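# Drop the towel in the pedal bin, lid closed

## Task

Get the towel inside the pedal bin, and make sure the bin's lid has fallen closed afterward.

## Robot and tools

Robot: two UR-type arms, left_arm and right_arm, on a table. Each carries a sixteen-motor four-finger hand (LEAP style). The right arm has a right hand and the left arm a mirrored left hand. A camera stand is fixed behind the arms. Cameras are cam_high (672x504), cam_left_wrist and cam_right_wrist (both 616x616, fisheye).

Scene frame: the origin is at table-top height, halfway between the two nominal arm bases. +z points up, +x points out over the table, and left_arm sits on the +y side. These names do not match image left and right. The real bases are at left (+0.094, +0.719, 0) and right (-0.023, -0.621, 0) m. Reported positions, quaternions (wxyz) and velocities are in this frame and can be off by a few cm.

Hand point axes (right hand): +z runs along the straight fingers toward the tips, +x runs across the palm away from the thumb, and +y points out of the back, because the palm face is at y = -0.062. On the left hand, +x points toward the thumb instead. A rigid mast near the wrist on the palm side can collide with things.

Row layout, shared by execute_actions and move: one flat list of 48 numbers covers both arms, each number in [-1, 1]. The order is:
- left_arm dx, dy, dz, rx, ry, rz;
- 16 left hand motors;
- left current_limit, left speed;
- then the same 24 numbers for right_arm.

Pose numbers (dx to rz) are offsets, not poses. They are measured along the arm's current Hand target's own axes and count from the Hand target as it stood when the action or move began. 1.0 equals 0.6 m of travel or 180 degrees of turn. rx, ry, rz form a single rotation vector. Sending six zeros re-asks for the current Hand target. Sending the same offset again moves the hand further.

Hand numbers are absolute goals, not offsets. Each one sets a hinge goal proportionally between its two stops. The motor order is:
index_mcp, index_abd, index_pip, index_dip, middle_mcp, middle_abd, middle_pip, middle_dip, ring_mcp, ring_abd, ring_pip, ring_dip, thumb_cmc, thumb_axl, thumb_mcp, thumb_ipl.

Moving toward -1 bends the joint. The straight values are:
- _mcp: 0.75
- _abd: 0
- _pip: 0.58
- _dip: 0.70
- thumb_cmc: 0.71
- thumb_axl: 0.68
- thumb_mcp: 0.23
- thumb_ipl: 0.17

current_limit maps -1..+1 to 0..550 mA, with a floor of 11 mA; it starts at +0.4. speed sets the goal rate to (speed+1)/2 of 8.5 rad/s; it starts at -0.6. A 0 in a hand slot is a real goal. To leave a hand unchanged, copy back its hand_goal, hand_current_limit and hand_speed.

execute_actions(actions, cameras): actions is a list of actions. Each action holds up to 15 rows, one per 1/30 s step. Every row in an action is an offset from that action's start pose. If an action is short, its last row is held until step 15. An empty actions list returns the state plus images.

move(target, speed, blend, stop_force, zero, blocking, cameras): drives each hand point along a straight line.
- target: one 48-number row or up to 15 rows. All rows are offsets from the same starting Hand targets. In a list, give every row identical hand numbers.
- speed: m/s, from 0.002 to 3.2, default 0.25. Turning is capped at twice that in rad/s.
- blend: corner rounding in metres; 0 means stop at each point.
- stop_force: 4 to 120 N, one value for both arms. It ends an arm's path when the wrist sensor feels that much push against the motion. Do not use it while the hand turns, or when moving off a contact.
- zero: re-zero before moving, default true.
- blocking=false: return early. It cannot be combined with stop_force.
Paths ignore obstacles and last at most 10 s. Avoid routing a path near an arm's own base.

The move: line reports how the move ended (done, off_target, moving, held, fault) and which limits acted. limits=paced means the sent pose was clipped; limits=held means a check withheld steps.

Other tools:
- wait(seconds 0 to 10): holds the last commands.
- stop: brakes a running move.
- zoom_image(camera, region [x0,y0,x1,y1] in pixels, at most 504 square): zooms into the newest image.
- zero_wrist_force(arm): tares that arm's wrist sensor.
- read_manual: licence text only.
- finished_scene(scene): ends scene 1 or 2 for good.

Result lines:
- Hand target: the last commanded pose after clipping. The hand often rests short of it; send the gap as an offset.
- Joint positions, torques and velocities. Velocities are left out when they read 'within noise'.
- Wrist force and Wrist torque: in the hand's own axes, plus a peak line.
- hand_goal, hand_measured, hand_current_ma and hand_state (moving, goal, blocked, overload).
- MOTOR HOT and fault lines.

The commanded orientation is clipped to within 32 degrees of the measured one. Joint speed is limited to about 2.09 to 3.14 rad/s.

Things to avoid:
- Anything falling or being left off the table. This fails the task.
- Hard hits on fixed or heavy objects. This fails the scene.
- Arm-to-arm contact, including one hand closing on the other's fingers.
- External force around 150 N, or contact torque at the joint limits (elbow 130, wrists 46.9, shoulder 287 N m). Either stops the arm for 10 s.
- Targets past a firm contact. The arms are stiff.
- Hand motors at 495 mA or more for 5 s. They shut down.
- Motors heating toward 85 °C from long holds or stretched reach. The arm then brakes.
- Dropping or flinging the towel. Release it gently over the bin.

After a HAND FAULT line, the later motion calls in that same reply are skipped. The lid must close by itself and stay closed once the robot backs away.

Each tool is called by a JSON object that holds its "method" and its "body".

## Session

{"method": "execute_actions", "body": {"actions": []}}

Scene clock: 0.00 s.
left_arm: end_effector_position=(+0.5314, +0.0885, +0.3977) hand_goal=(+0.754, +0.000, +0.576, +0.696, +0.754, +0.000, +0.576, +0.696, +0.754, +0.000, +0.576, +0.696, +0.714, +0.678, +0.226, +0.168) hand_measured=(+0.754, +0.000, +0.576, +0.696, +0.754, +0.000, +0.576, +0.696, +0.754, +0.000, +0.576, +0.696, +0.714, +0.678, +0.226, +0.168) hand_current_ma=(+0, +0, +0, +0, +0, +0, +0, +0, +0, +0, +0, +0, +0, +0, +0, +0) hand_state=(goal, goal, goal, goal, goal, goal, goal, goal, goal, goal, goal, goal, goal, goal, goal, goal) hand_current_limit=0.40 hand_speed=-0.60 end_effector_quat_wxyz=(-0.130, +0.927, -0.091, +0.340) | right_arm: end_effector_position=(+0.6474, -0.0969, +0.2862) hand_goal=(+0.754, +0.000, +0.576, +0.696, +0.754, +0.000, +0.576, +0.696, +0.754, +0.000, +0.576, +0.696, +0.714, +0.678, +0.226, +0.168) hand_measured=(+0.754, +0.000, +0.576, +0.696, +0.754, +0.000, +0.576, +0.696, +0.754, +0.000, +0.576, +0.696, +0.714, +0.678, +0.226, +0.168) hand_current_ma=(+0, +0, +0, +0, +0, +0, +0, +0, +0, +0, +0, +0, +0, +0, +0, +0) hand_state=(goal, goal, goal, goal, goal, goal, goal, goal, goal, goal, goal, goal, goal, goal, goal, goal) hand_current_limit=0.40 hand_speed=-0.60 end_effector_quat_wxyz=(+0.698, -0.535, -0.477, +0.001)
Joint positions: left_arm=[-1.427 -1.24 1.564 1.352 0.832 3.449] | right_arm=[0.205 -0.815 1.53 2.377 0.56 2.457]
Joint velocities: within noise
Joint torques (N m): no reading
Motor temperatures (°C): left_arm=[32 33 31 35 43 36] | right_arm=[33 30 33 37 38 38]
Wrist force (N): no reading
Wrist torque (N m): no reading
Wrist force, peak (N): no reading
Hand target: left_arm +0.5314, +0.0885, +0.3977; -0.130, +0.927, -0.091, +0.340 | right_arm +0.6474, -0.0969, +0.2862; +0.698, -0.535, -0.477, +0.001

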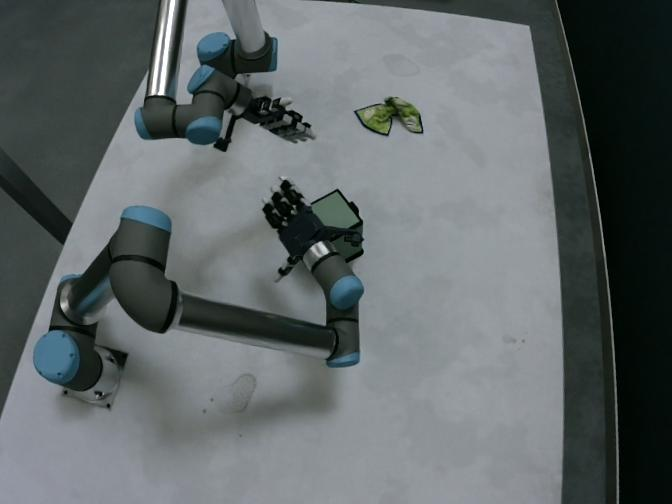

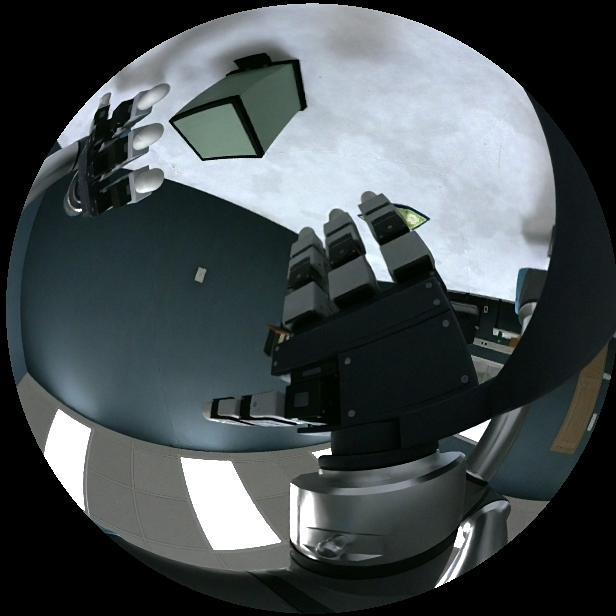

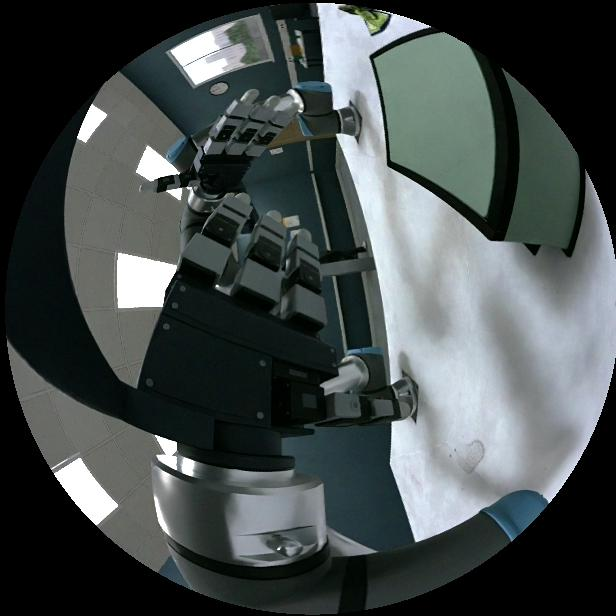

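{"method": "zoom_image", "body": {"camera": "cam_high", "region": [240, 70, 440, 290]}}

{"method": "zoom_image", "body": {"camera": "cam_left_wrist", "region": [100, 30, 450, 260]}}

{"method": "zoom_image", "body": {"camera": "cam_right_wrist", "region": [310, 0, 610, 290]}}

Scaled by 2.291.

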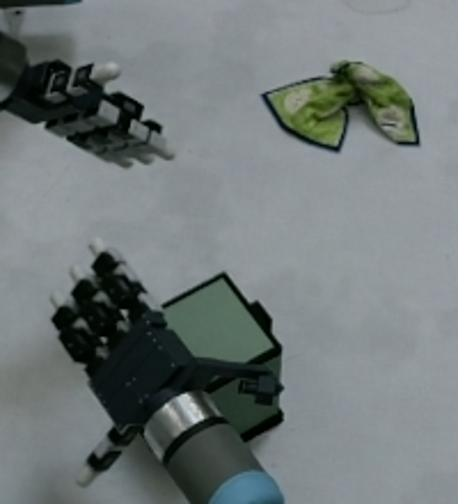

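Scaled by 1.440 from the camera's 616x616 image, which has a finer 880x880 frame.

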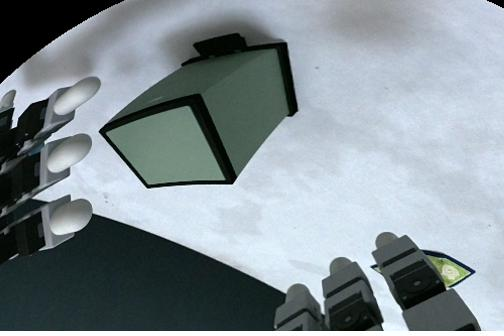

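Scaled by 1.680 from the camera's 616x616 image, which has a finer 880x880 frame.

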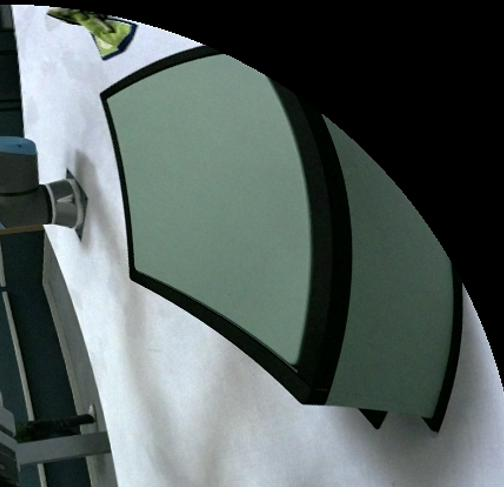

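{"method": "zoom_image", "body": {"camera": "cam_high", "region": [130, 0, 330, 160]}}

{"method": "zoom_image", "body": {"camera": "cam_high", "region": [20, 180, 220, 420]}}

{"method": "zoom_image", "body": {"camera": "cam_high", "region": [250, 170, 400, 380]}}

Scaled by 2.520.

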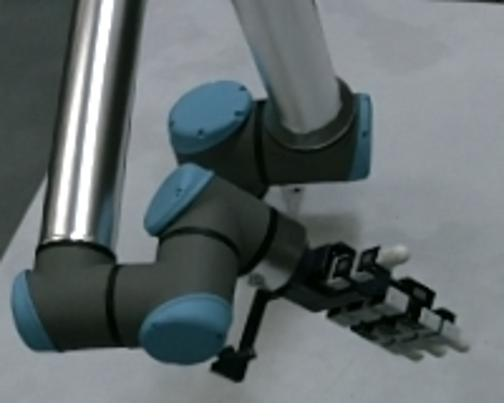

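Scaled by 2.100.

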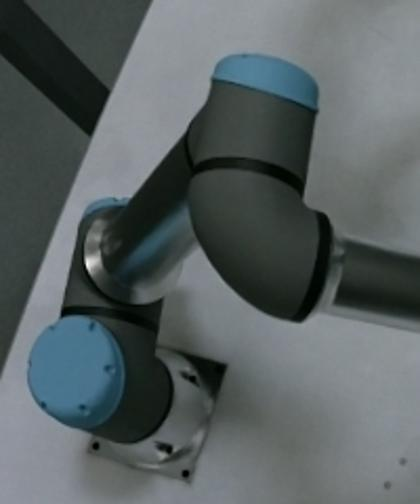

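Scaled by 2.400.

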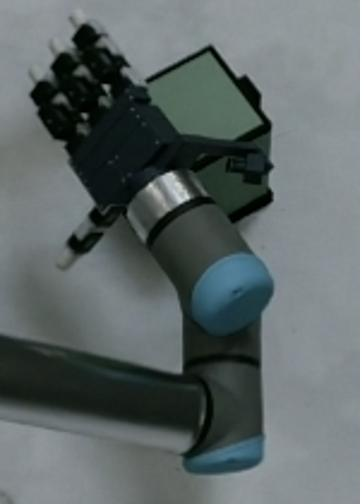

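{"method": "move", "body": {"target": [0.0207,-0.8017,0.6878,-0.092,0.330,0.555, 0.0685,0,0.2847,0.406,0.0685,0,0.2847,0.406,0.0685,0,0.2847,0.406,-0.571,0.6766,0.2247,0.1676,0.4,-0.6, -0.0598,-0.4882,0.0462,0.1421,-0.6037,-0.5951, 0.754,0,0.576,0.696,-0.0685,0,-0.2993,-0.1739,-0.0685,0,-0.2993,-0.1739,-0.571,0.678,0,-0.0486,0.4,-0.6], "speed": 0.5, "cameras": ["all"]}}

Scene clock: 815.53 s.
left_arm: end_effector_position=(+0.8495, +0.6152, +0.2473) hand_goal=(+0.068, +0.000, +0.284, +0.406, +0.068, +0.000, +0.284, +0.406, +0.068, +0.000, +0.284, +0.406, -0.570, +0.676, +0.224, +0.168) hand_measured=(+0.066, +0.000, +0.286, +0.408, +0.066, +0.000, +0.286, +0.410, +0.066, +0.000, +0.286, +0.408, -0.574, +0.678, +0.224, +0.168) hand_current_ma=(-1, +0, +3, +3, -1, +0, +2, +3, -1, +0, +2, +3, -4, +1, -1, +0) hand_state=(goal, goal, goal, goal, goal, goal, goal, goal, goal, goal, goal, goal, goal, goal, goal, goal) hand_current_limit=0.40 hand_speed=-0.60 end_effector_quat_wxyz=(+0.142, -0.387, +0.714, -0.566) | right_arm: end_effector_position=(+0.4606, -0.2200, +0.4806) hand_goal=(+0.754, +0.000, +0.576, +0.696, -0.068, +0.000, -0.300, -0.174, -0.068, +0.000, -0.300, -0.174, -0.570, +0.678, +0.000, -0.048) hand_measured=(+0.750, +0.000, +0.576, +0.696, -0.062, +0.000, -0.294, -0.172, -0.062, +0.000, -0.294, -0.172, -0.570, +0.678, -0.002, -0.046) hand_current_ma=(+0, +0, +0, +0, +1, +0, +1, +0, +1, +0, +1, +0, +0, +0, +0, +0) hand_state=(goal, goal, goal, goal, goal, goal, goal, goal, goal, goal, goal, goal, goal, goal, goal, goal) hand_current_limit=0.40 hand_speed=-0.60 end_effector_quat_wxyz=(+0.087, -0.318, +0.944, +0.028)
Joint positions: left_arm=[-0.156 -1.296 1.771 -0.068 2.209 6.284] | right_arm=[0.267 -1.432 1.517 1.318 1.5 1.159]
Joint torques (N m): left_arm=[8.97 -64.09 -34.48 -3.2 2.61 -2.84] | right_arm=[12.22 -42.98 -56.33 4.84 2.54 -2.1]
Wrist force (N): left_arm=[1.4 1.4 -0.8] | right_arm=[0.6 0.5 -0.1]
Wrist torque (N m): left_arm=[0.21 -0.11 0.14] | right_arm=[0.32 -0.55 -0.38]
Wrist force, peak (N): left_arm=[-0.4 2.1 -1.3] | right_arm=[1.2 1.2 -0.5]
Hand target: left_arm +0.8496, +0.6157, +0.2473; +0.163, -0.284, +0.819, -0.472 | right_arm +0.4606, -0.2200, +0.4807; +0.087, -0.318, +0.944, +0.028
Off the commanded pose: left_arm 0.000 m, 20 deg | right_arm 0.000 m, 0 deg.
joint sent to its limit (left arm) — joint 6 (wrist 3), upper limit. The joint targets are off in orientation, not in position.
move: off_target (left_arm)

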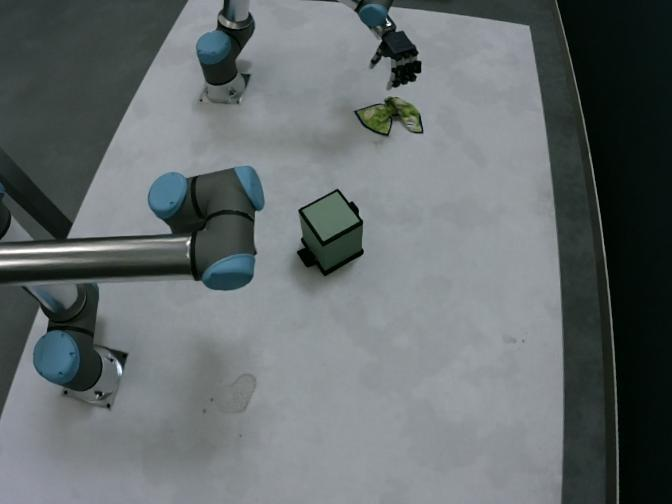

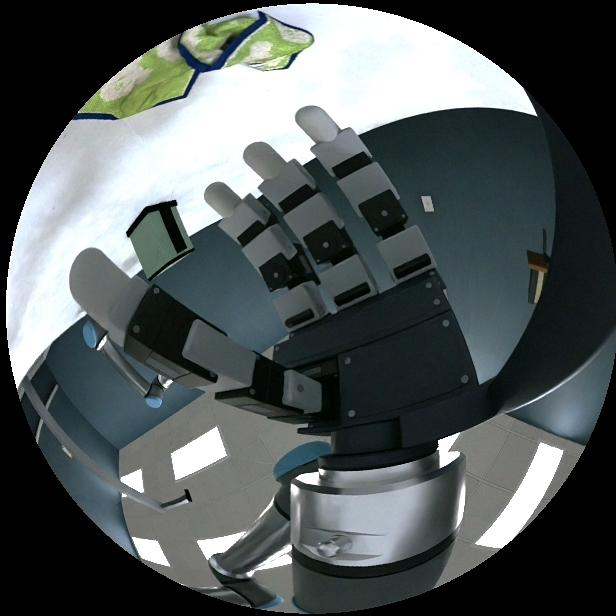

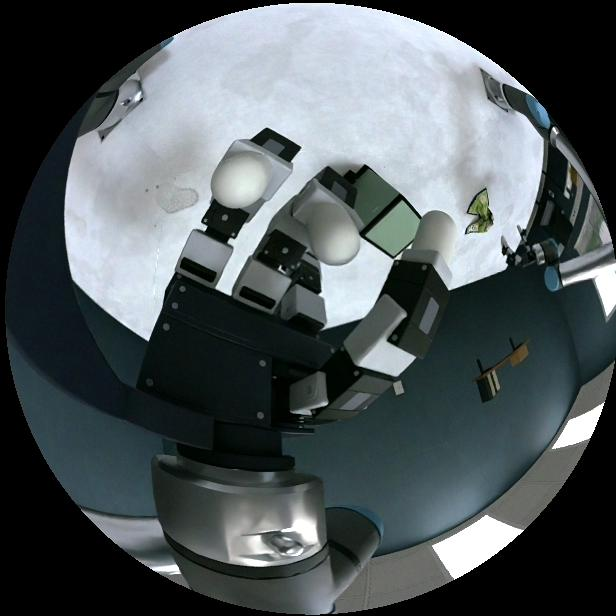

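{"method": "zoom_image", "body": {"camera": "cam_high", "region": [340, 0, 450, 150]}}

{"method": "zoom_image", "body": {"camera": "cam_high", "region": [285, 175, 385, 285]}}

{"method": "zoom_image", "body": {"camera": "cam_left_wrist", "region": [60, 0, 360, 220]}}

{"method": "zoom_image", "body": {"camera": "cam_right_wrist", "region": [300, 130, 520, 290]}}

Scaled by 3.360.

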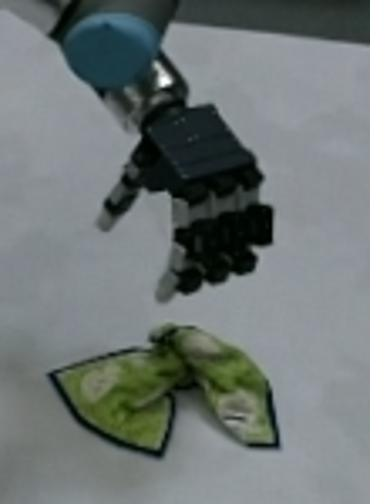

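Scaled by 4.582.

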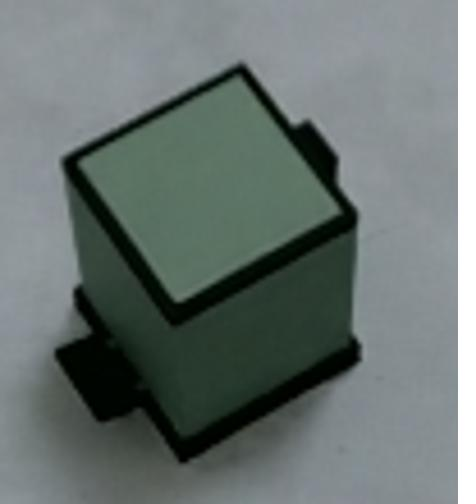

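Scaled by 1.680 from the camera's 616x616 image, which has a finer 880x880 frame.

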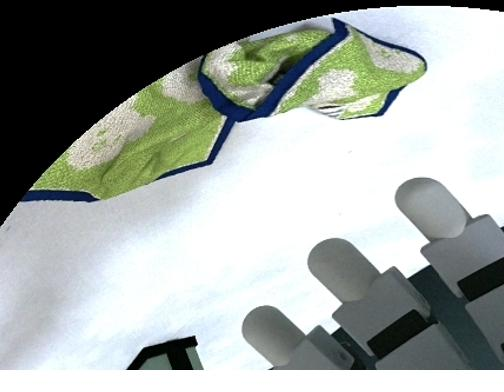

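Scaled by 2.291 from the camera's 616x616 image, which has a finer 880x880 frame.

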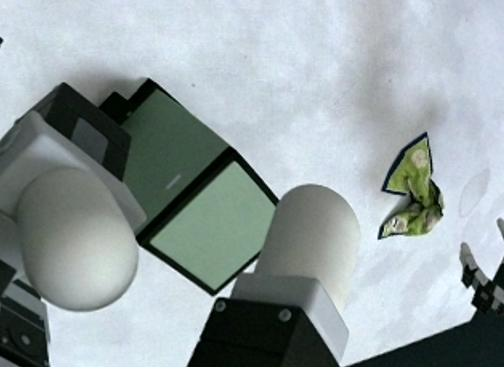

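{"method": "move", "body": {"target": [[0,0,0,0,0,-0.8333, 0.0685,0,0.2847,0.406,0.0685,0,0.2847,0.406,0.0685,0,0.2847,0.406,-0.571,0.6766,0.2247,0.1676,0.4,-0.6, -0.0624,0.0508,0.1601,0,0,0, 0.754,0,0.576,0.696,-0.0685,0,-0.2993,-0.1739,-0.0685,0,-0.2993,-0.1739,-0.571,0.678,0,-0.0486,0.4,-0.6],[0,0,0,0,0,0.3333, 0.0685,0,0.2847,0.406,0.0685,0,0.2847,0.406,0.0685,0,0.2847,0.406,-0.571,0.6766,0.2247,0.1676,0.4,-0.6, -0.1248,0.1015,0.3202,0,0,0, 0.754,0,0.576,0.696,-0.0685,0,-0.2993,-0.1739,-0.0685,0,-0.2993,-0.1739,-0.571,0.678,0,-0.0486,0.4,-0.6],[-0.0727,0.128,0.1027,0,0.0886,0.0512, 0.0685,0,0.2847,0.406,0.0685,0,0.2847,0.406,0.0685,0,0.2847,0.406,-0.571,0.6766,0.2247,0.1676,0.4,-0.6, -0.1872,0.1523,0.4803,0,0,0, 0.754,0,0.576,0.696,-0.0685,0,-0.2993,-0.1739,-0.0685,0,-0.2993,-0.1739,-0.571,0.678,0,-0.0486,0.4,-0.6]], "speed": [1.0, 1.0, 0.4], "cameras": ["all"]}}

{"method": "zoom_image", "body": {"camera": "cam_high", "region": [340, 20, 450, 150]}}

{"method": "zoom_image", "body": {"camera": "cam_high", "region": [250, 175, 370, 295]}}

Scene clock: 995.37 s.
left_arm: end_effector_position=(+0.8495, +0.6159, +0.2471) hand_goal=(+0.068, +0.000, +0.284, +0.406, +0.068, +0.000, +0.284, +0.406, +0.068, +0.000, +0.284, +0.406, -0.570, +0.676, +0.224, +0.168) hand_measured=(+0.076, +0.000, +0.286, +0.408, +0.076, -0.002, +0.286, +0.410, +0.076, -0.002, +0.286, +0.408, -0.574, +0.678, +0.224, +0.168) hand_current_ma=(+12, -1, +3, +3, +11, -1, +2, +3, +13, -1, +2, +3, -6, +1, -1, +0) hand_state=(goal, goal, goal, goal, goal, goal, goal, goal, goal, goal, goal, goal, goal, goal, goal, goal) hand_current_limit=0.40 hand_speed=-0.60 end_effector_quat_wxyz=(+0.432, +0.858, +0.123, +0.248) | right_arm: end_effector_position=(+0.4898, -0.1530, +0.3773) hand_goal=(+0.754, +0.000, +0.576, +0.696, -0.068, +0.000, -0.300, -0.174, -0.068, +0.000, -0.300, -0.174, -0.570, +0.678, +0.000, -0.048) hand_measured=(+0.750, +0.000, +0.576, +0.696, -0.062, +0.000, -0.294, -0.172, -0.062, +0.000, -0.294, -0.172, -0.570, +0.678, -0.002, -0.046) hand_current_ma=(+0, +0, +0, +0, +1, +0, +1, +0, +1, +0, +1, +0, +0, +0, +0, +0) hand_state=(goal, goal, goal, goal, goal, goal, goal, goal, goal, goal, goal, goal, goal, goal, goal, goal) hand_current_limit=0.40 hand_speed=-0.60 end_effector_quat_wxyz=(+0.087, -0.318, +0.944, +0.028)
Joint positions: left_arm=[-0.122 -1.196 1.884 0.004 2.234 3.993] | right_arm=[0.366 -1.302 1.54 1.159 1.517 1.256]
Joint torques (N m): left_arm=[10.04 -57.35 -44.52 4.07 3.05 -2.94] | right_arm=[-6.61 -69.6 -34.97 5.88 2 -1.44]
Wrist force (N): left_arm=[0.4 -1.7 -1.4] | right_arm=[0.1 0.9 -0.6]
Wrist torque (N m): left_arm=[0.15 0.10 0.16] | right_arm=[0.40 -0.46 -0.40]
Wrist force, peak (N): left_arm=[0.7 -2.4 -1.0] | right_arm=[0.6 1.2 -0.2]
Hand target: left_arm +0.8495, +0.6160, +0.2470; +0.432, +0.858, +0.123, +0.248 (not the last commanded pose) | right_arm +0.4898, -0.1531, +0.3775; +0.087, -0.318, +0.944, +0.028 (not the last commanded pose)
Off the commanded pose: left_arm 0.107 m, 168 deg | right_arm 0.196 m, 0 deg.
move: held (left_arm; a check stopped the path), off_target (right_arm; braked when a check withheld steps of left_arm); path passed 1 of 3 targets; limits=held
pose unreachable (left arm): on one or more control steps of this call, first in action 0 (counted from 0), this arm could not follow its commanded pose, so it was not sent that pose on those steps. It may still have moved: this result reports where it is.
cause: moving toward the commanded pose would bring two parts of the arm too close to each other (joints 4 (wrist 1) to 6 (wrist 3) lie between them).

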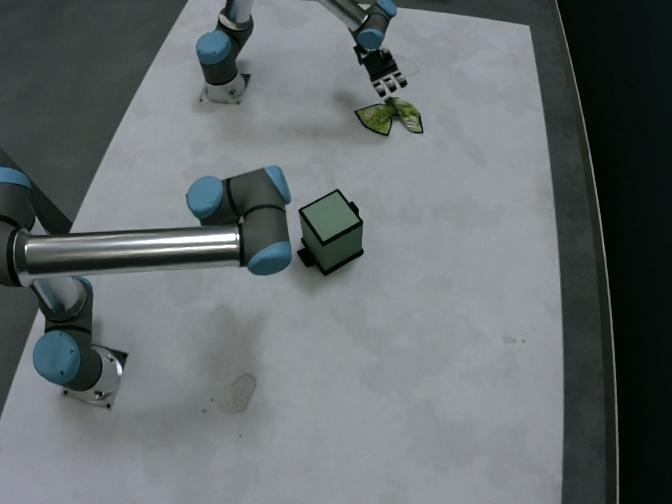

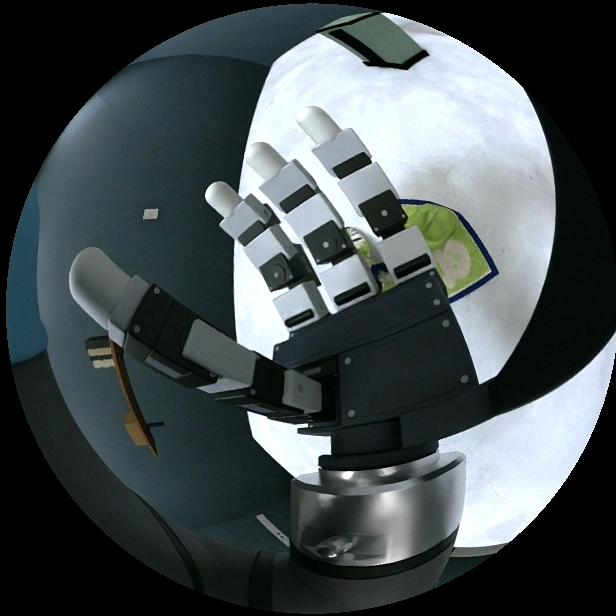

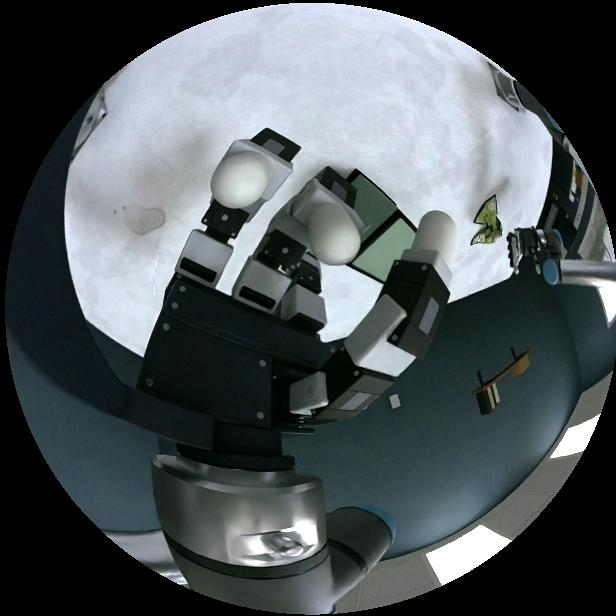

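Scaled by 3.877.

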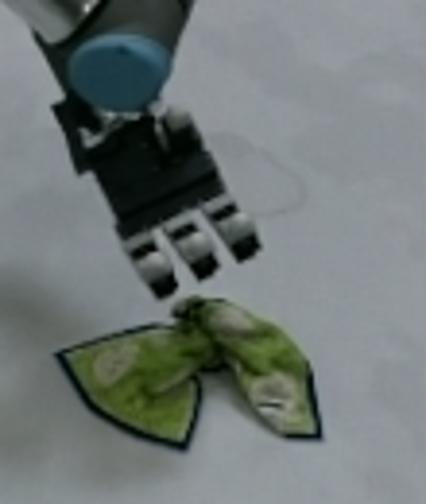

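Scaled by 4.200.

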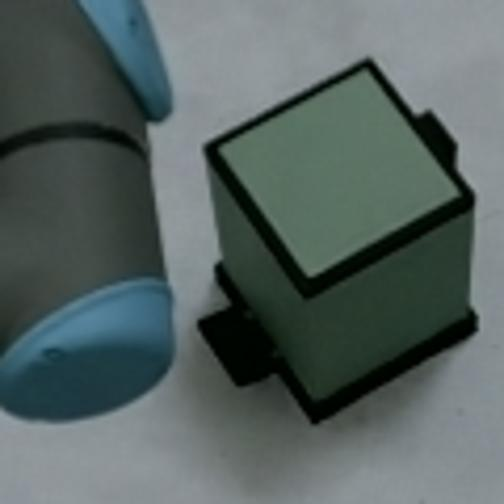

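{"method": "zoom_image", "body": {"camera": "cam_left_wrist", "region": [300, 180, 520, 330]}}

Scaled by 2.291 from the camera's 616x616 image, which has a finer 880x880 frame.

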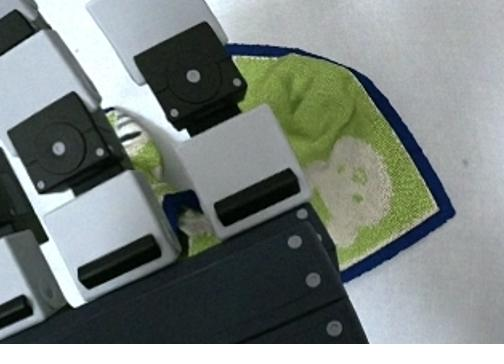

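{"method": "move", "body": {"target": [0.0527,-0.1972,0.0733,0.3590,-0.0033,0.6725, 0.753,0,-0.08,0.0435,0.753,0,-0.08,0.0435,0.753,0,-0.08,0.0435,-0.571,0.6766,0.2247,0.1676,0.4,-0.6, -0.1127,0.0923,0.293,0,0,0, 0.754,0,0.576,0.696,-0.0685,0,-0.2993,-0.1739,-0.0685,0,-0.2993,-0.1739,-0.571,0.678,0,-0.0486,0.4,-0.6], "speed": 0.6, "cameras": ["all"]}}

{"method": "zoom_image", "body": {"camera": "cam_high", "region": [340, 20, 450, 150]}}

{"method": "zoom_image", "body": {"camera": "cam_high", "region": [250, 175, 370, 295]}}

{"method": "zoom_image", "body": {"camera": "cam_left_wrist", "region": [50, 0, 400, 260]}}

Scene clock: 1167.67 s.
left_arm: end_effector_position=(+0.9001, +0.6700, +0.1401) hand_goal=(+0.754, +0.000, -0.080, +0.044, +0.754, +0.000, -0.080, +0.044, +0.754, +0.000, -0.080, +0.044, -0.570, +0.676, +0.224, +0.168) hand_measured=(+0.748, +0.000, -0.078, +0.046, +0.748, -0.002, -0.078, +0.048, +0.748, -0.002, -0.078, +0.046, -0.574, +0.678, +0.224, +0.168) hand_current_ma=(-10, -1, +2, +3, -9, -1, +1, +3, -9, -1, +1, +3, -4, +1, -1, +0) hand_state=(goal, goal, goal, goal, goal, goal, goal, goal, goal, goal, goal, goal, goal, goal, goal, goal) hand_current_limit=0.40 hand_speed=-0.60 end_effector_quat_wxyz=(-0.422, +0.605, -0.553, +0.388) | right_arm: end_effector_position=(+0.5349, -0.0498, +0.2167) hand_goal=(+0.754, +0.000, +0.576, +0.696, -0.068, +0.000, -0.300, -0.174, -0.068, +0.000, -0.300, -0.174, -0.570, +0.678, +0.000, -0.048) hand_measured=(+0.750, +0.000, +0.576, +0.696, -0.062, +0.000, -0.294, -0.172, -0.062, +0.000, -0.294, -0.172, -0.570, +0.678, -0.002, -0.046) hand_current_ma=(+0, +0, +0, +0, +1, +0, +1, +0, +1, +0, +1, +0, +0, +0, +0, +0) hand_state=(goal, goal, goal, goal, goal, goal, goal, goal, goal, goal, goal, goal, goal, goal, goal, goal) hand_current_limit=0.40 hand_speed=-0.60 end_effector_quat_wxyz=(+0.087, -0.318, +0.944, +0.028)
Joint positions: left_arm=[-0.373 -1.283 1.949 -0.281 1.149 6.116] | right_arm=[0.486 -1.058 1.488 0.962 1.538 1.375]
Joint torques (N m): left_arm=[8.85 -58.81 -46 -1.42 1.35 2.11] | right_arm=[-6.07 -86.82 -32.64 6.97 1.7 -2.25]
Wrist force (N): left_arm=[1.9 1.1 -0.6] | right_arm=[0.4 0.7 -0.4]
Wrist torque (N m): left_arm=[0.04 -0.15 0.19] | right_arm=[0.39 -0.52 -0.38]
Wrist force, peak (N): left_arm=[2.3 1.7 -0.8] | right_arm=[0.5 0.5 -0.9]
Hand target: left_arm +0.9001, +0.6700, +0.1400; -0.422, +0.605, -0.553, +0.388 | right_arm +0.5348, -0.0498, +0.2167; +0.087, -0.318, +0.944, +0.028
Off the commanded pose: left_arm 0.000 m, 0 deg | right_arm 0.000 m, 0 deg.
move: done

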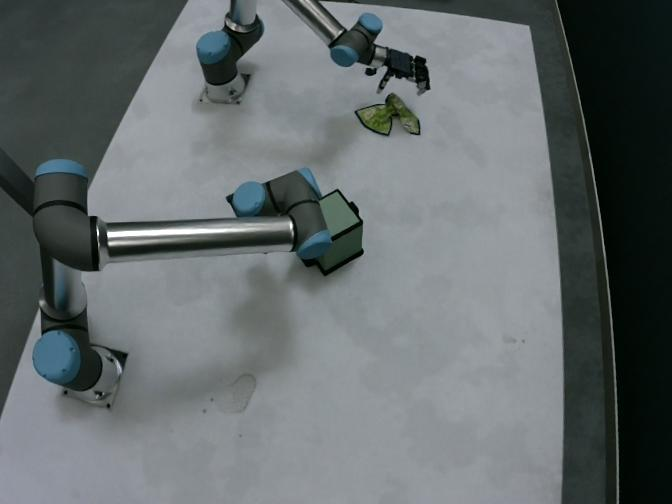

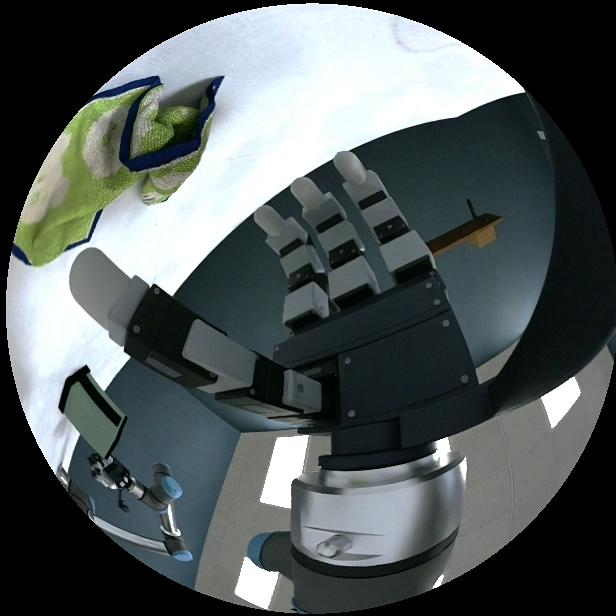

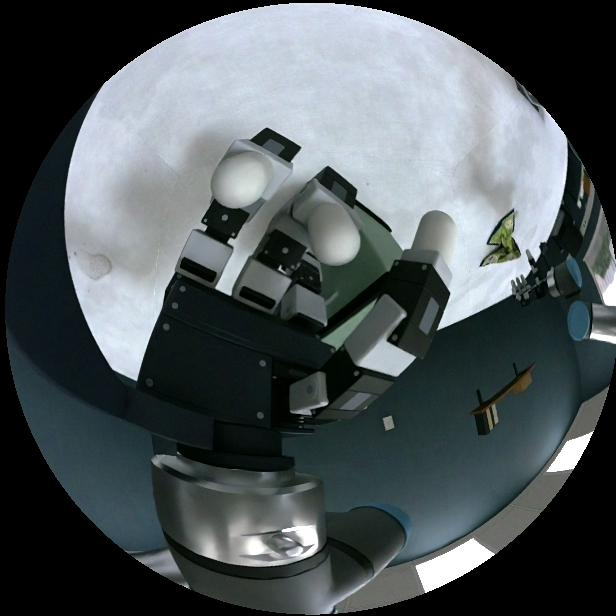

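Scaled by 3.877.

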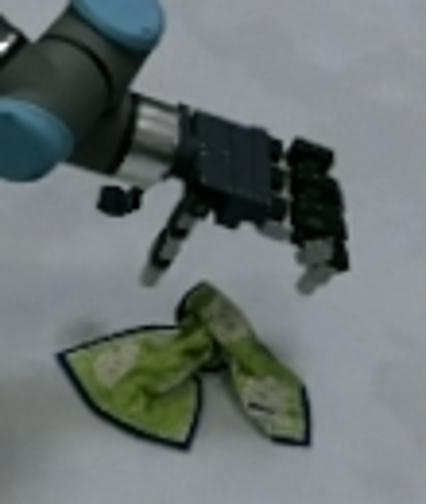

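Scaled by 4.200.

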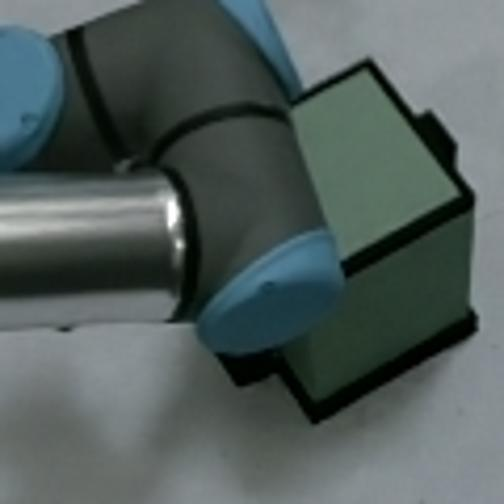

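Scaled by 1.440 from the camera's 616x616 image, which has a finer 880x880 frame.

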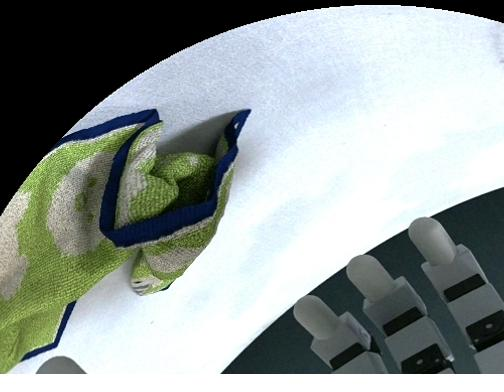

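{"method": "move", "body": {"target": [0,0.1097,0.0399,0,0,0, 0.753,0,-0.08,0.0435,0.753,0,-0.08,0.0435,0.753,0,-0.08,0.0435,-0.571,0.6766,0.2247,0.1676,0.4,-0.6, 0.0116,0,0.0657,0,0,0, 0.754,0,0.576,0.696,-0.0685,0,-0.2993,-0.1739,-0.0685,0,-0.2993,-0.1739,-0.571,0.678,0,-0.0486,0.4,-0.6], "speed": 0.2}}

{"method": "move", "body": {"target": [0,0.0501,0.0182,0,0,0, 0.753,0,-0.08,0.0435,0.753,0,-0.08,0.0435,0.753,0,-0.08,0.0435,-0.571,0.6766,0.2247,0.1676,0.4,-0.6, 0,0,0,0,0,0, 0.754,0,0.576,0.696,-0.0685,0,-0.2993,-0.1739,-0.0685,0,-0.2993,-0.1739,-0.571,0.678,0,-0.0486,0.4,-0.6], "speed": 0.04, "stop_force": 8, "cameras": ["all"]}}

{"method": "zoom_image", "body": {"camera": "cam_high", "region": [340, 40, 450, 150]}}

{"method": "zoom_image", "body": {"camera": "cam_left_wrist", "region": [50, 0, 400, 260]}}

Scene clock: 1223.93 s.
left_arm: end_effector_position=(+0.9001, +0.6699, +0.0700) hand_goal=(+0.754, +0.000, -0.080, +0.044, +0.754, +0.000, -0.080, +0.044, +0.754, +0.000, -0.080, +0.044, -0.570, +0.676, +0.224, +0.168) hand_measured=(+0.746, +0.000, -0.078, +0.046, +0.746, -0.002, -0.078, +0.048, +0.746, -0.002, -0.078, +0.046, -0.574, +0.678, +0.224, +0.168) hand_current_ma=(-12, -1, +1, +3, -11, -1, +1, +3, -12, -1, +1, +3, -4, +1, -1, +0) hand_state=(goal, goal, goal, goal, goal, goal, goal, goal, goal, goal, goal, goal, goal, goal, goal, goal) hand_current_limit=0.40 hand_speed=-0.60 end_effector_quat_wxyz=(-0.422, +0.605, -0.553, +0.388) | right_arm: end_effector_position=(+0.5351, -0.0498, +0.1766) hand_goal=(+0.754, +0.000, +0.576, +0.696, -0.068, +0.000, -0.300, -0.174, -0.068, +0.000, -0.300, -0.174, -0.570, +0.678, +0.000, -0.048) hand_measured=(+0.750, +0.000, +0.576, +0.696, -0.062, +0.000, -0.294, -0.172, -0.062, +0.000, -0.294, -0.172, -0.570, +0.678, -0.002, -0.046) hand_current_ma=(+0, +0, +0, +0, +1, +0, +1, +0, +1, +0, +1, +0, +0, +0, +0, +0) hand_state=(goal, goal, goal, goal, goal, goal, goal, goal, goal, goal, goal, goal, goal, goal, goal, goal) hand_current_limit=0.40 hand_speed=-0.60 end_effector_quat_wxyz=(+0.087, -0.318, +0.944, +0.028)
Joint positions: left_arm=[-0.373 -1.201 1.992 -0.407 1.148 6.116] | right_arm=[0.486 -1.029 1.519 0.901 1.538 1.375]
Joint torques (N m): left_arm=[-15.43 -67.36 -43.1 0.33 -1.64 0.97] | right_arm=[-6.6 -87.95 -51.61 6.95 -1.58 -1.94]
Wrist force (N): left_arm=[1.7 1.1 -0.6] | right_arm=[0.3 0.3 -0.6]
Wrist torque (N m): left_arm=[0.03 -0.13 0.13] | right_arm=[0.35 -0.49 -0.39]
Wrist force, peak (N): left_arm=[1.8 3.1 0.1] | right_arm=[0.1 0.4 -1.6]
Hand target: left_arm +0.9001, +0.6699, +0.0700; -0.422, +0.605, -0.553, +0.388 | right_arm +0.5351, -0.0498, +0.1767; +0.087, -0.318, +0.944, +0.028
Off the commanded pose: left_arm 0.000 m, 0 deg | right_arm 0.000 m, 0 deg.
move: done

Scene clock: 1225.90 s.
left_arm: end_effector_position=(+0.9001, +0.6698, +0.0380) hand_goal=(+0.754, +0.000, -0.080, +0.044, +0.754, +0.000, -0.080, +0.044, +0.754, +0.000, -0.080, +0.044, -0.570, +0.676, +0.224, +0.168) hand_measured=(+0.746, +0.000, -0.078, +0.046, +0.746, -0.002, -0.078, +0.048, +0.746, -0.002, -0.078, +0.046, -0.574, +0.678, +0.224, +0.168) hand_current_ma=(-12, -1, +1, +3, -11, -1, +1, +3, -12, -1, +1, +3, -4, +1, -1, +0) hand_state=(goal, goal, goal, goal, goal, goal, goal, goal, goal, goal, goal, goal, goal, goal, goal, goal) hand_current_limit=0.40 hand_speed=-0.60 end_effector_quat_wxyz=(-0.422, +0.605, -0.553, +0.388) | right_arm: end_effector_position=(+0.5351, -0.0498, +0.1767) hand_goal=(+0.754, +0.000, +0.576, +0.696, -0.068, +0.000, -0.300, -0.174, -0.068, +0.000, -0.300, -0.174, -0.570, +0.678, +0.000, -0.048) hand_measured=(+0.750, +0.000, +0.576, +0.696, -0.062, +0.000, -0.294, -0.172, -0.062, +0.000, -0.294, -0.172, -0.570, +0.678, -0.002, -0.046) hand_current_ma=(+0, +0, +0, +0, +1, +0, +1, +0, +1, +0, +1, +0, +0, +0, +0, +0) hand_state=(goal, goal, goal, goal, goal, goal, goal, goal, goal, goal, goal, goal, goal, goal, goal, goal) hand_current_limit=0.40 hand_speed=-0.60 end_effector_quat_wxyz=(+0.087, -0.318, +0.944, +0.028)
Joint positions: left_arm=[-0.373 -1.159 2.007 -0.464 1.148 6.116] | right_arm=[0.486 -1.029 1.519 0.902 1.538 1.375]
Joint torques (N m): left_arm=[-13.68 -82.27 -41.69 2.09 -1.57 -0.28] | right_arm=[-2.7 -87.9 -52.37 6.99 -1.78 1.02]
Wrist force (N): left_arm=[1.9 0.9 -0.8] | right_arm=[0.2 0.4 -0.6]
Wrist torque (N m): left_arm=[0.02 -0.17 0.16] | right_arm=[0.37 -0.48 -0.40]
Wrist force, peak (N): left_arm=[2.1 1.4 -1.0] | right_arm=[0.5 1.0 0.0]
Hand target: left_arm +0.9001, +0.6698, +0.0380; -0.422, +0.605, -0.553, +0.388 | right_arm +0.5351, -0.0498, +0.1767; +0.087, -0.318, +0.944, +0.028
Off the commanded pose: left_arm 0.000 m, 0 deg | right_arm 0.000 m, 0 deg.
move: done

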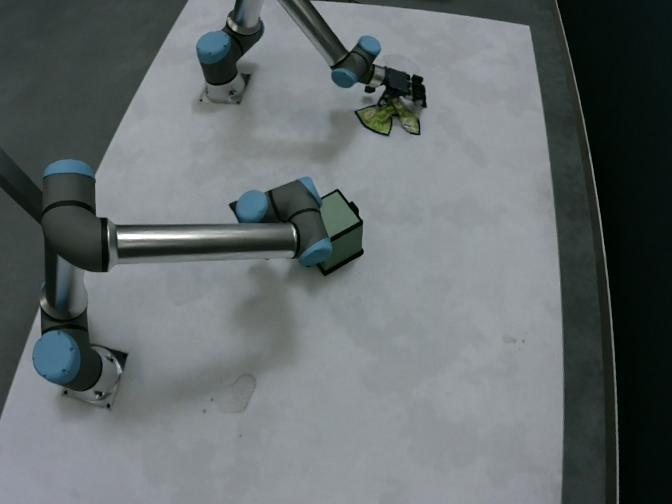

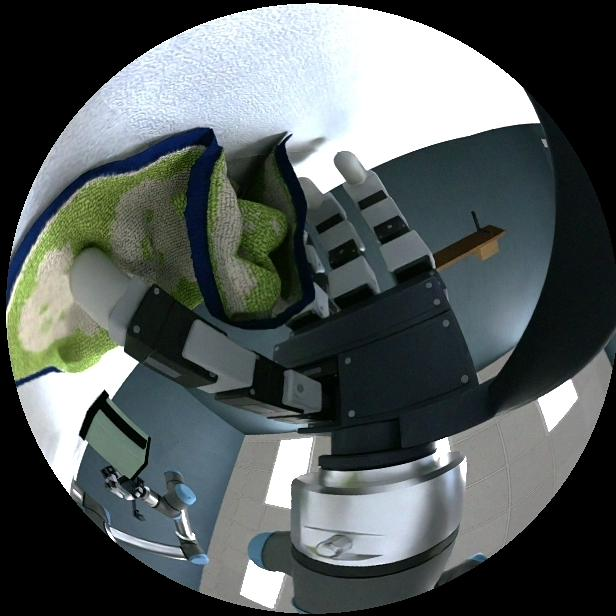

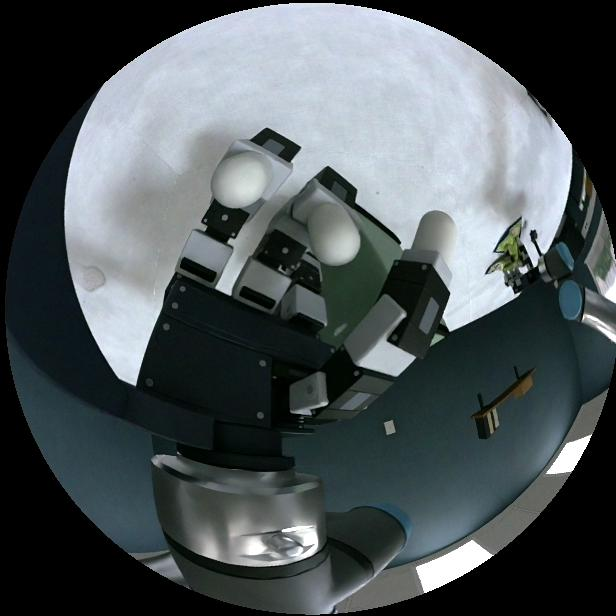

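Scaled by 4.582.

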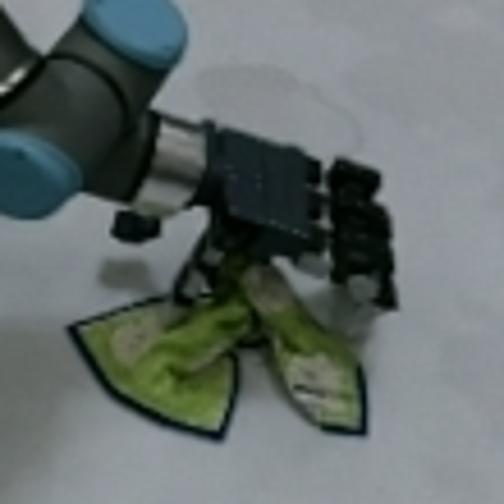

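Scaled by 1.440 from the camera's 616x616 image, which has a finer 880x880 frame.

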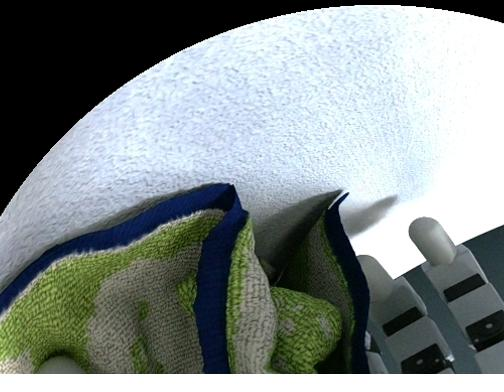

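{"method": "move", "body": {"target": [0,0,0,0,0,0, -0.07,0,-0.226,-0.03,-0.07,0,-0.226,-0.03,-0.07,0,-0.226,-0.03,-0.571,0.6766,-0.337,0.06,0.4,-0.75, 0,0,0,0,0,0, 0.754,0,0.576,0.696,-0.0685,0,-0.2993,-0.1739,-0.0685,0,-0.2993,-0.1739,-0.571,0.678,0,-0.0486,0.4,-0.6], "cameras": ["all"]}}

{"method": "zoom_image", "body": {"camera": "cam_high", "region": [340, 40, 450, 150]}}

{"method": "zoom_image", "body": {"camera": "cam_left_wrist", "region": [50, 50, 400, 400]}}

Scene clock: 1242.00 s.
left_arm: end_effector_position=(+0.9001, +0.6698, +0.0380) hand_goal=(-0.070, +0.000, -0.226, -0.030, -0.070, +0.000, -0.226, -0.030, -0.070, +0.000, -0.226, -0.030, -0.570, +0.676, -0.336, +0.060) hand_measured=(+0.284, -0.004, -0.202, -0.026, -0.002, -0.004, -0.210, -0.026, -0.068, -0.002, -0.224, -0.028, -0.544, +0.688, -0.092, +0.086) hand_current_ma=(+385, -3, +47, +4, +215, -4, +29, +5, +2, -1, +3, +3, +57, +23, +385, +77) hand_state=(blocked, goal, blocked, goal, blocked, goal, goal, goal, goal, goal, goal, goal, blocked, goal, blocked, blocked) hand_current_limit=0.40 hand_speed=-0.75 end_effector_quat_wxyz=(-0.422, +0.605, -0.553, +0.388) | right_arm: end_effector_position=(+0.5351, -0.0498, +0.1767) hand_goal=(+0.754, +0.000, +0.576, +0.696, -0.068, +0.000, -0.300, -0.174, -0.068, +0.000, -0.300, -0.174, -0.570, +0.678, +0.000, -0.048) hand_measured=(+0.750, +0.000, +0.576, +0.696, -0.062, +0.000, -0.294, -0.172, -0.062, +0.000, -0.294, -0.172, -0.570, +0.678, -0.002, -0.046) hand_current_ma=(+0, +0, +0, +0, +1, +0, +1, +0, +1, +0, +1, +0, +0, +0, +0, +0) hand_state=(goal, goal, goal, goal, goal, goal, goal, goal, goal, goal, goal, goal, goal, goal, goal, goal) hand_current_limit=0.40 hand_speed=-0.60 end_effector_quat_wxyz=(+0.087, -0.318, +0.944, +0.028)
Joint positions: left_arm=[-0.373 -1.159 2.007 -0.464 1.148 6.116] | right_arm=[0.486 -1.029 1.519 0.902 1.538 1.375]
Joint torques (N m): left_arm=[-3.68 -71.07 -35.83 1.96 -0.59 -2.67] | right_arm=[9.5 -86.8 -51.77 6.83 -1.68 1.7]
Wrist force (N): left_arm=[1.8 0.6 -0.9] | right_arm=[0.2 0.1 -0.6]
Wrist torque (N m): left_arm=[0.10 -0.17 0.17] | right_arm=[0.34 -0.49 -0.40]
Wrist force, peak (N): left_arm=[2.2 -3.3 -3.8] | right_arm=[0.5 0.9 -0.3]
Hand target: left_arm +0.9001, +0.6698, +0.0380; -0.422, +0.605, -0.553, +0.388 | right_arm +0.5351, -0.0498, +0.1767; +0.087, -0.318, +0.944, +0.028
Off the commanded pose: left_arm 0.000 m, 0 deg | right_arm 0.000 m, 0 deg.
move: done

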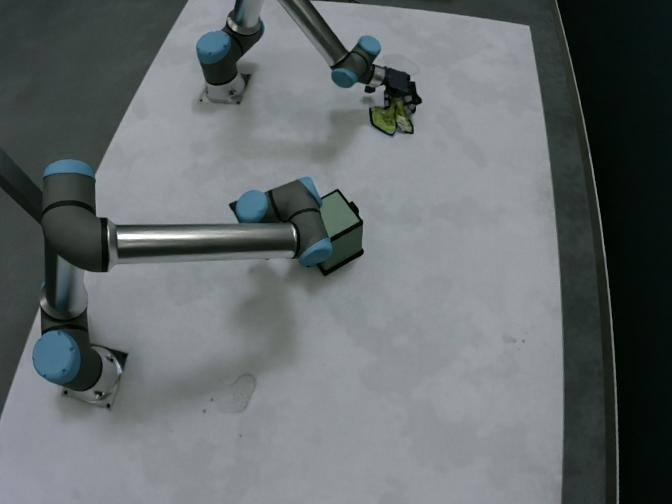

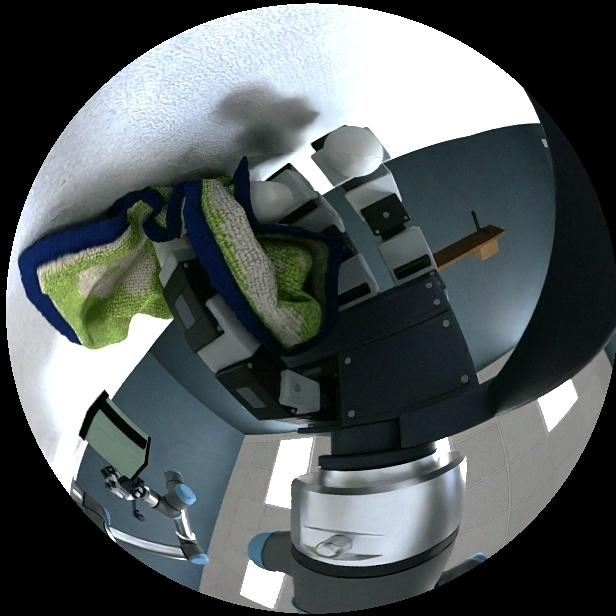

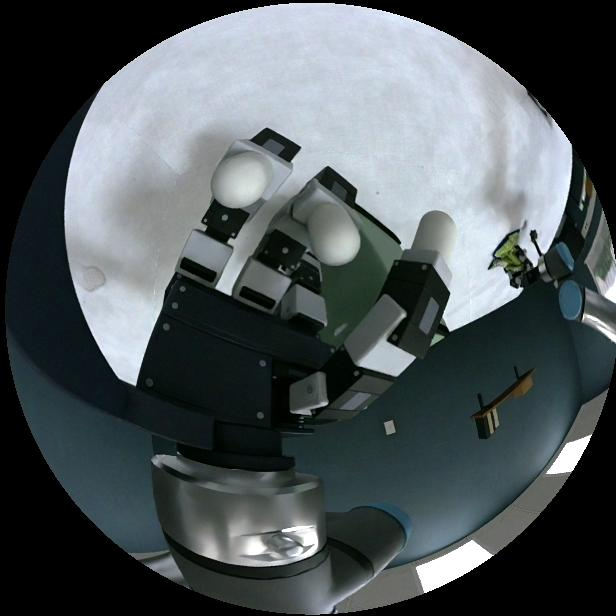

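Scaled by 4.582.

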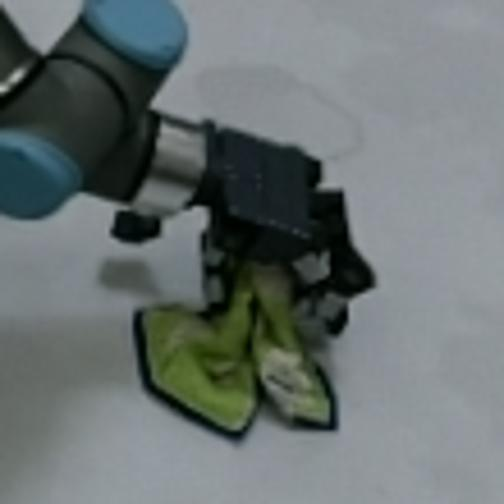

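Scaled by 1.440 from the camera's 616x616 image, which has a finer 880x880 frame.

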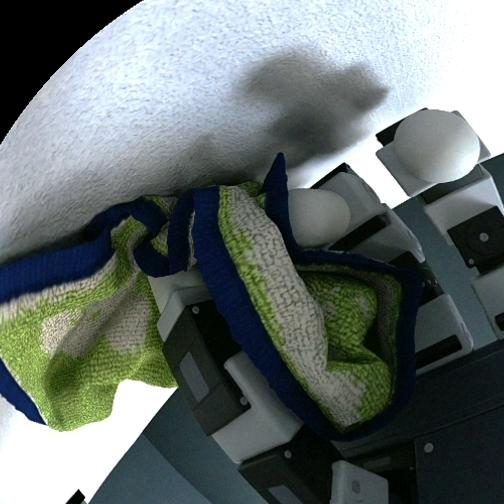

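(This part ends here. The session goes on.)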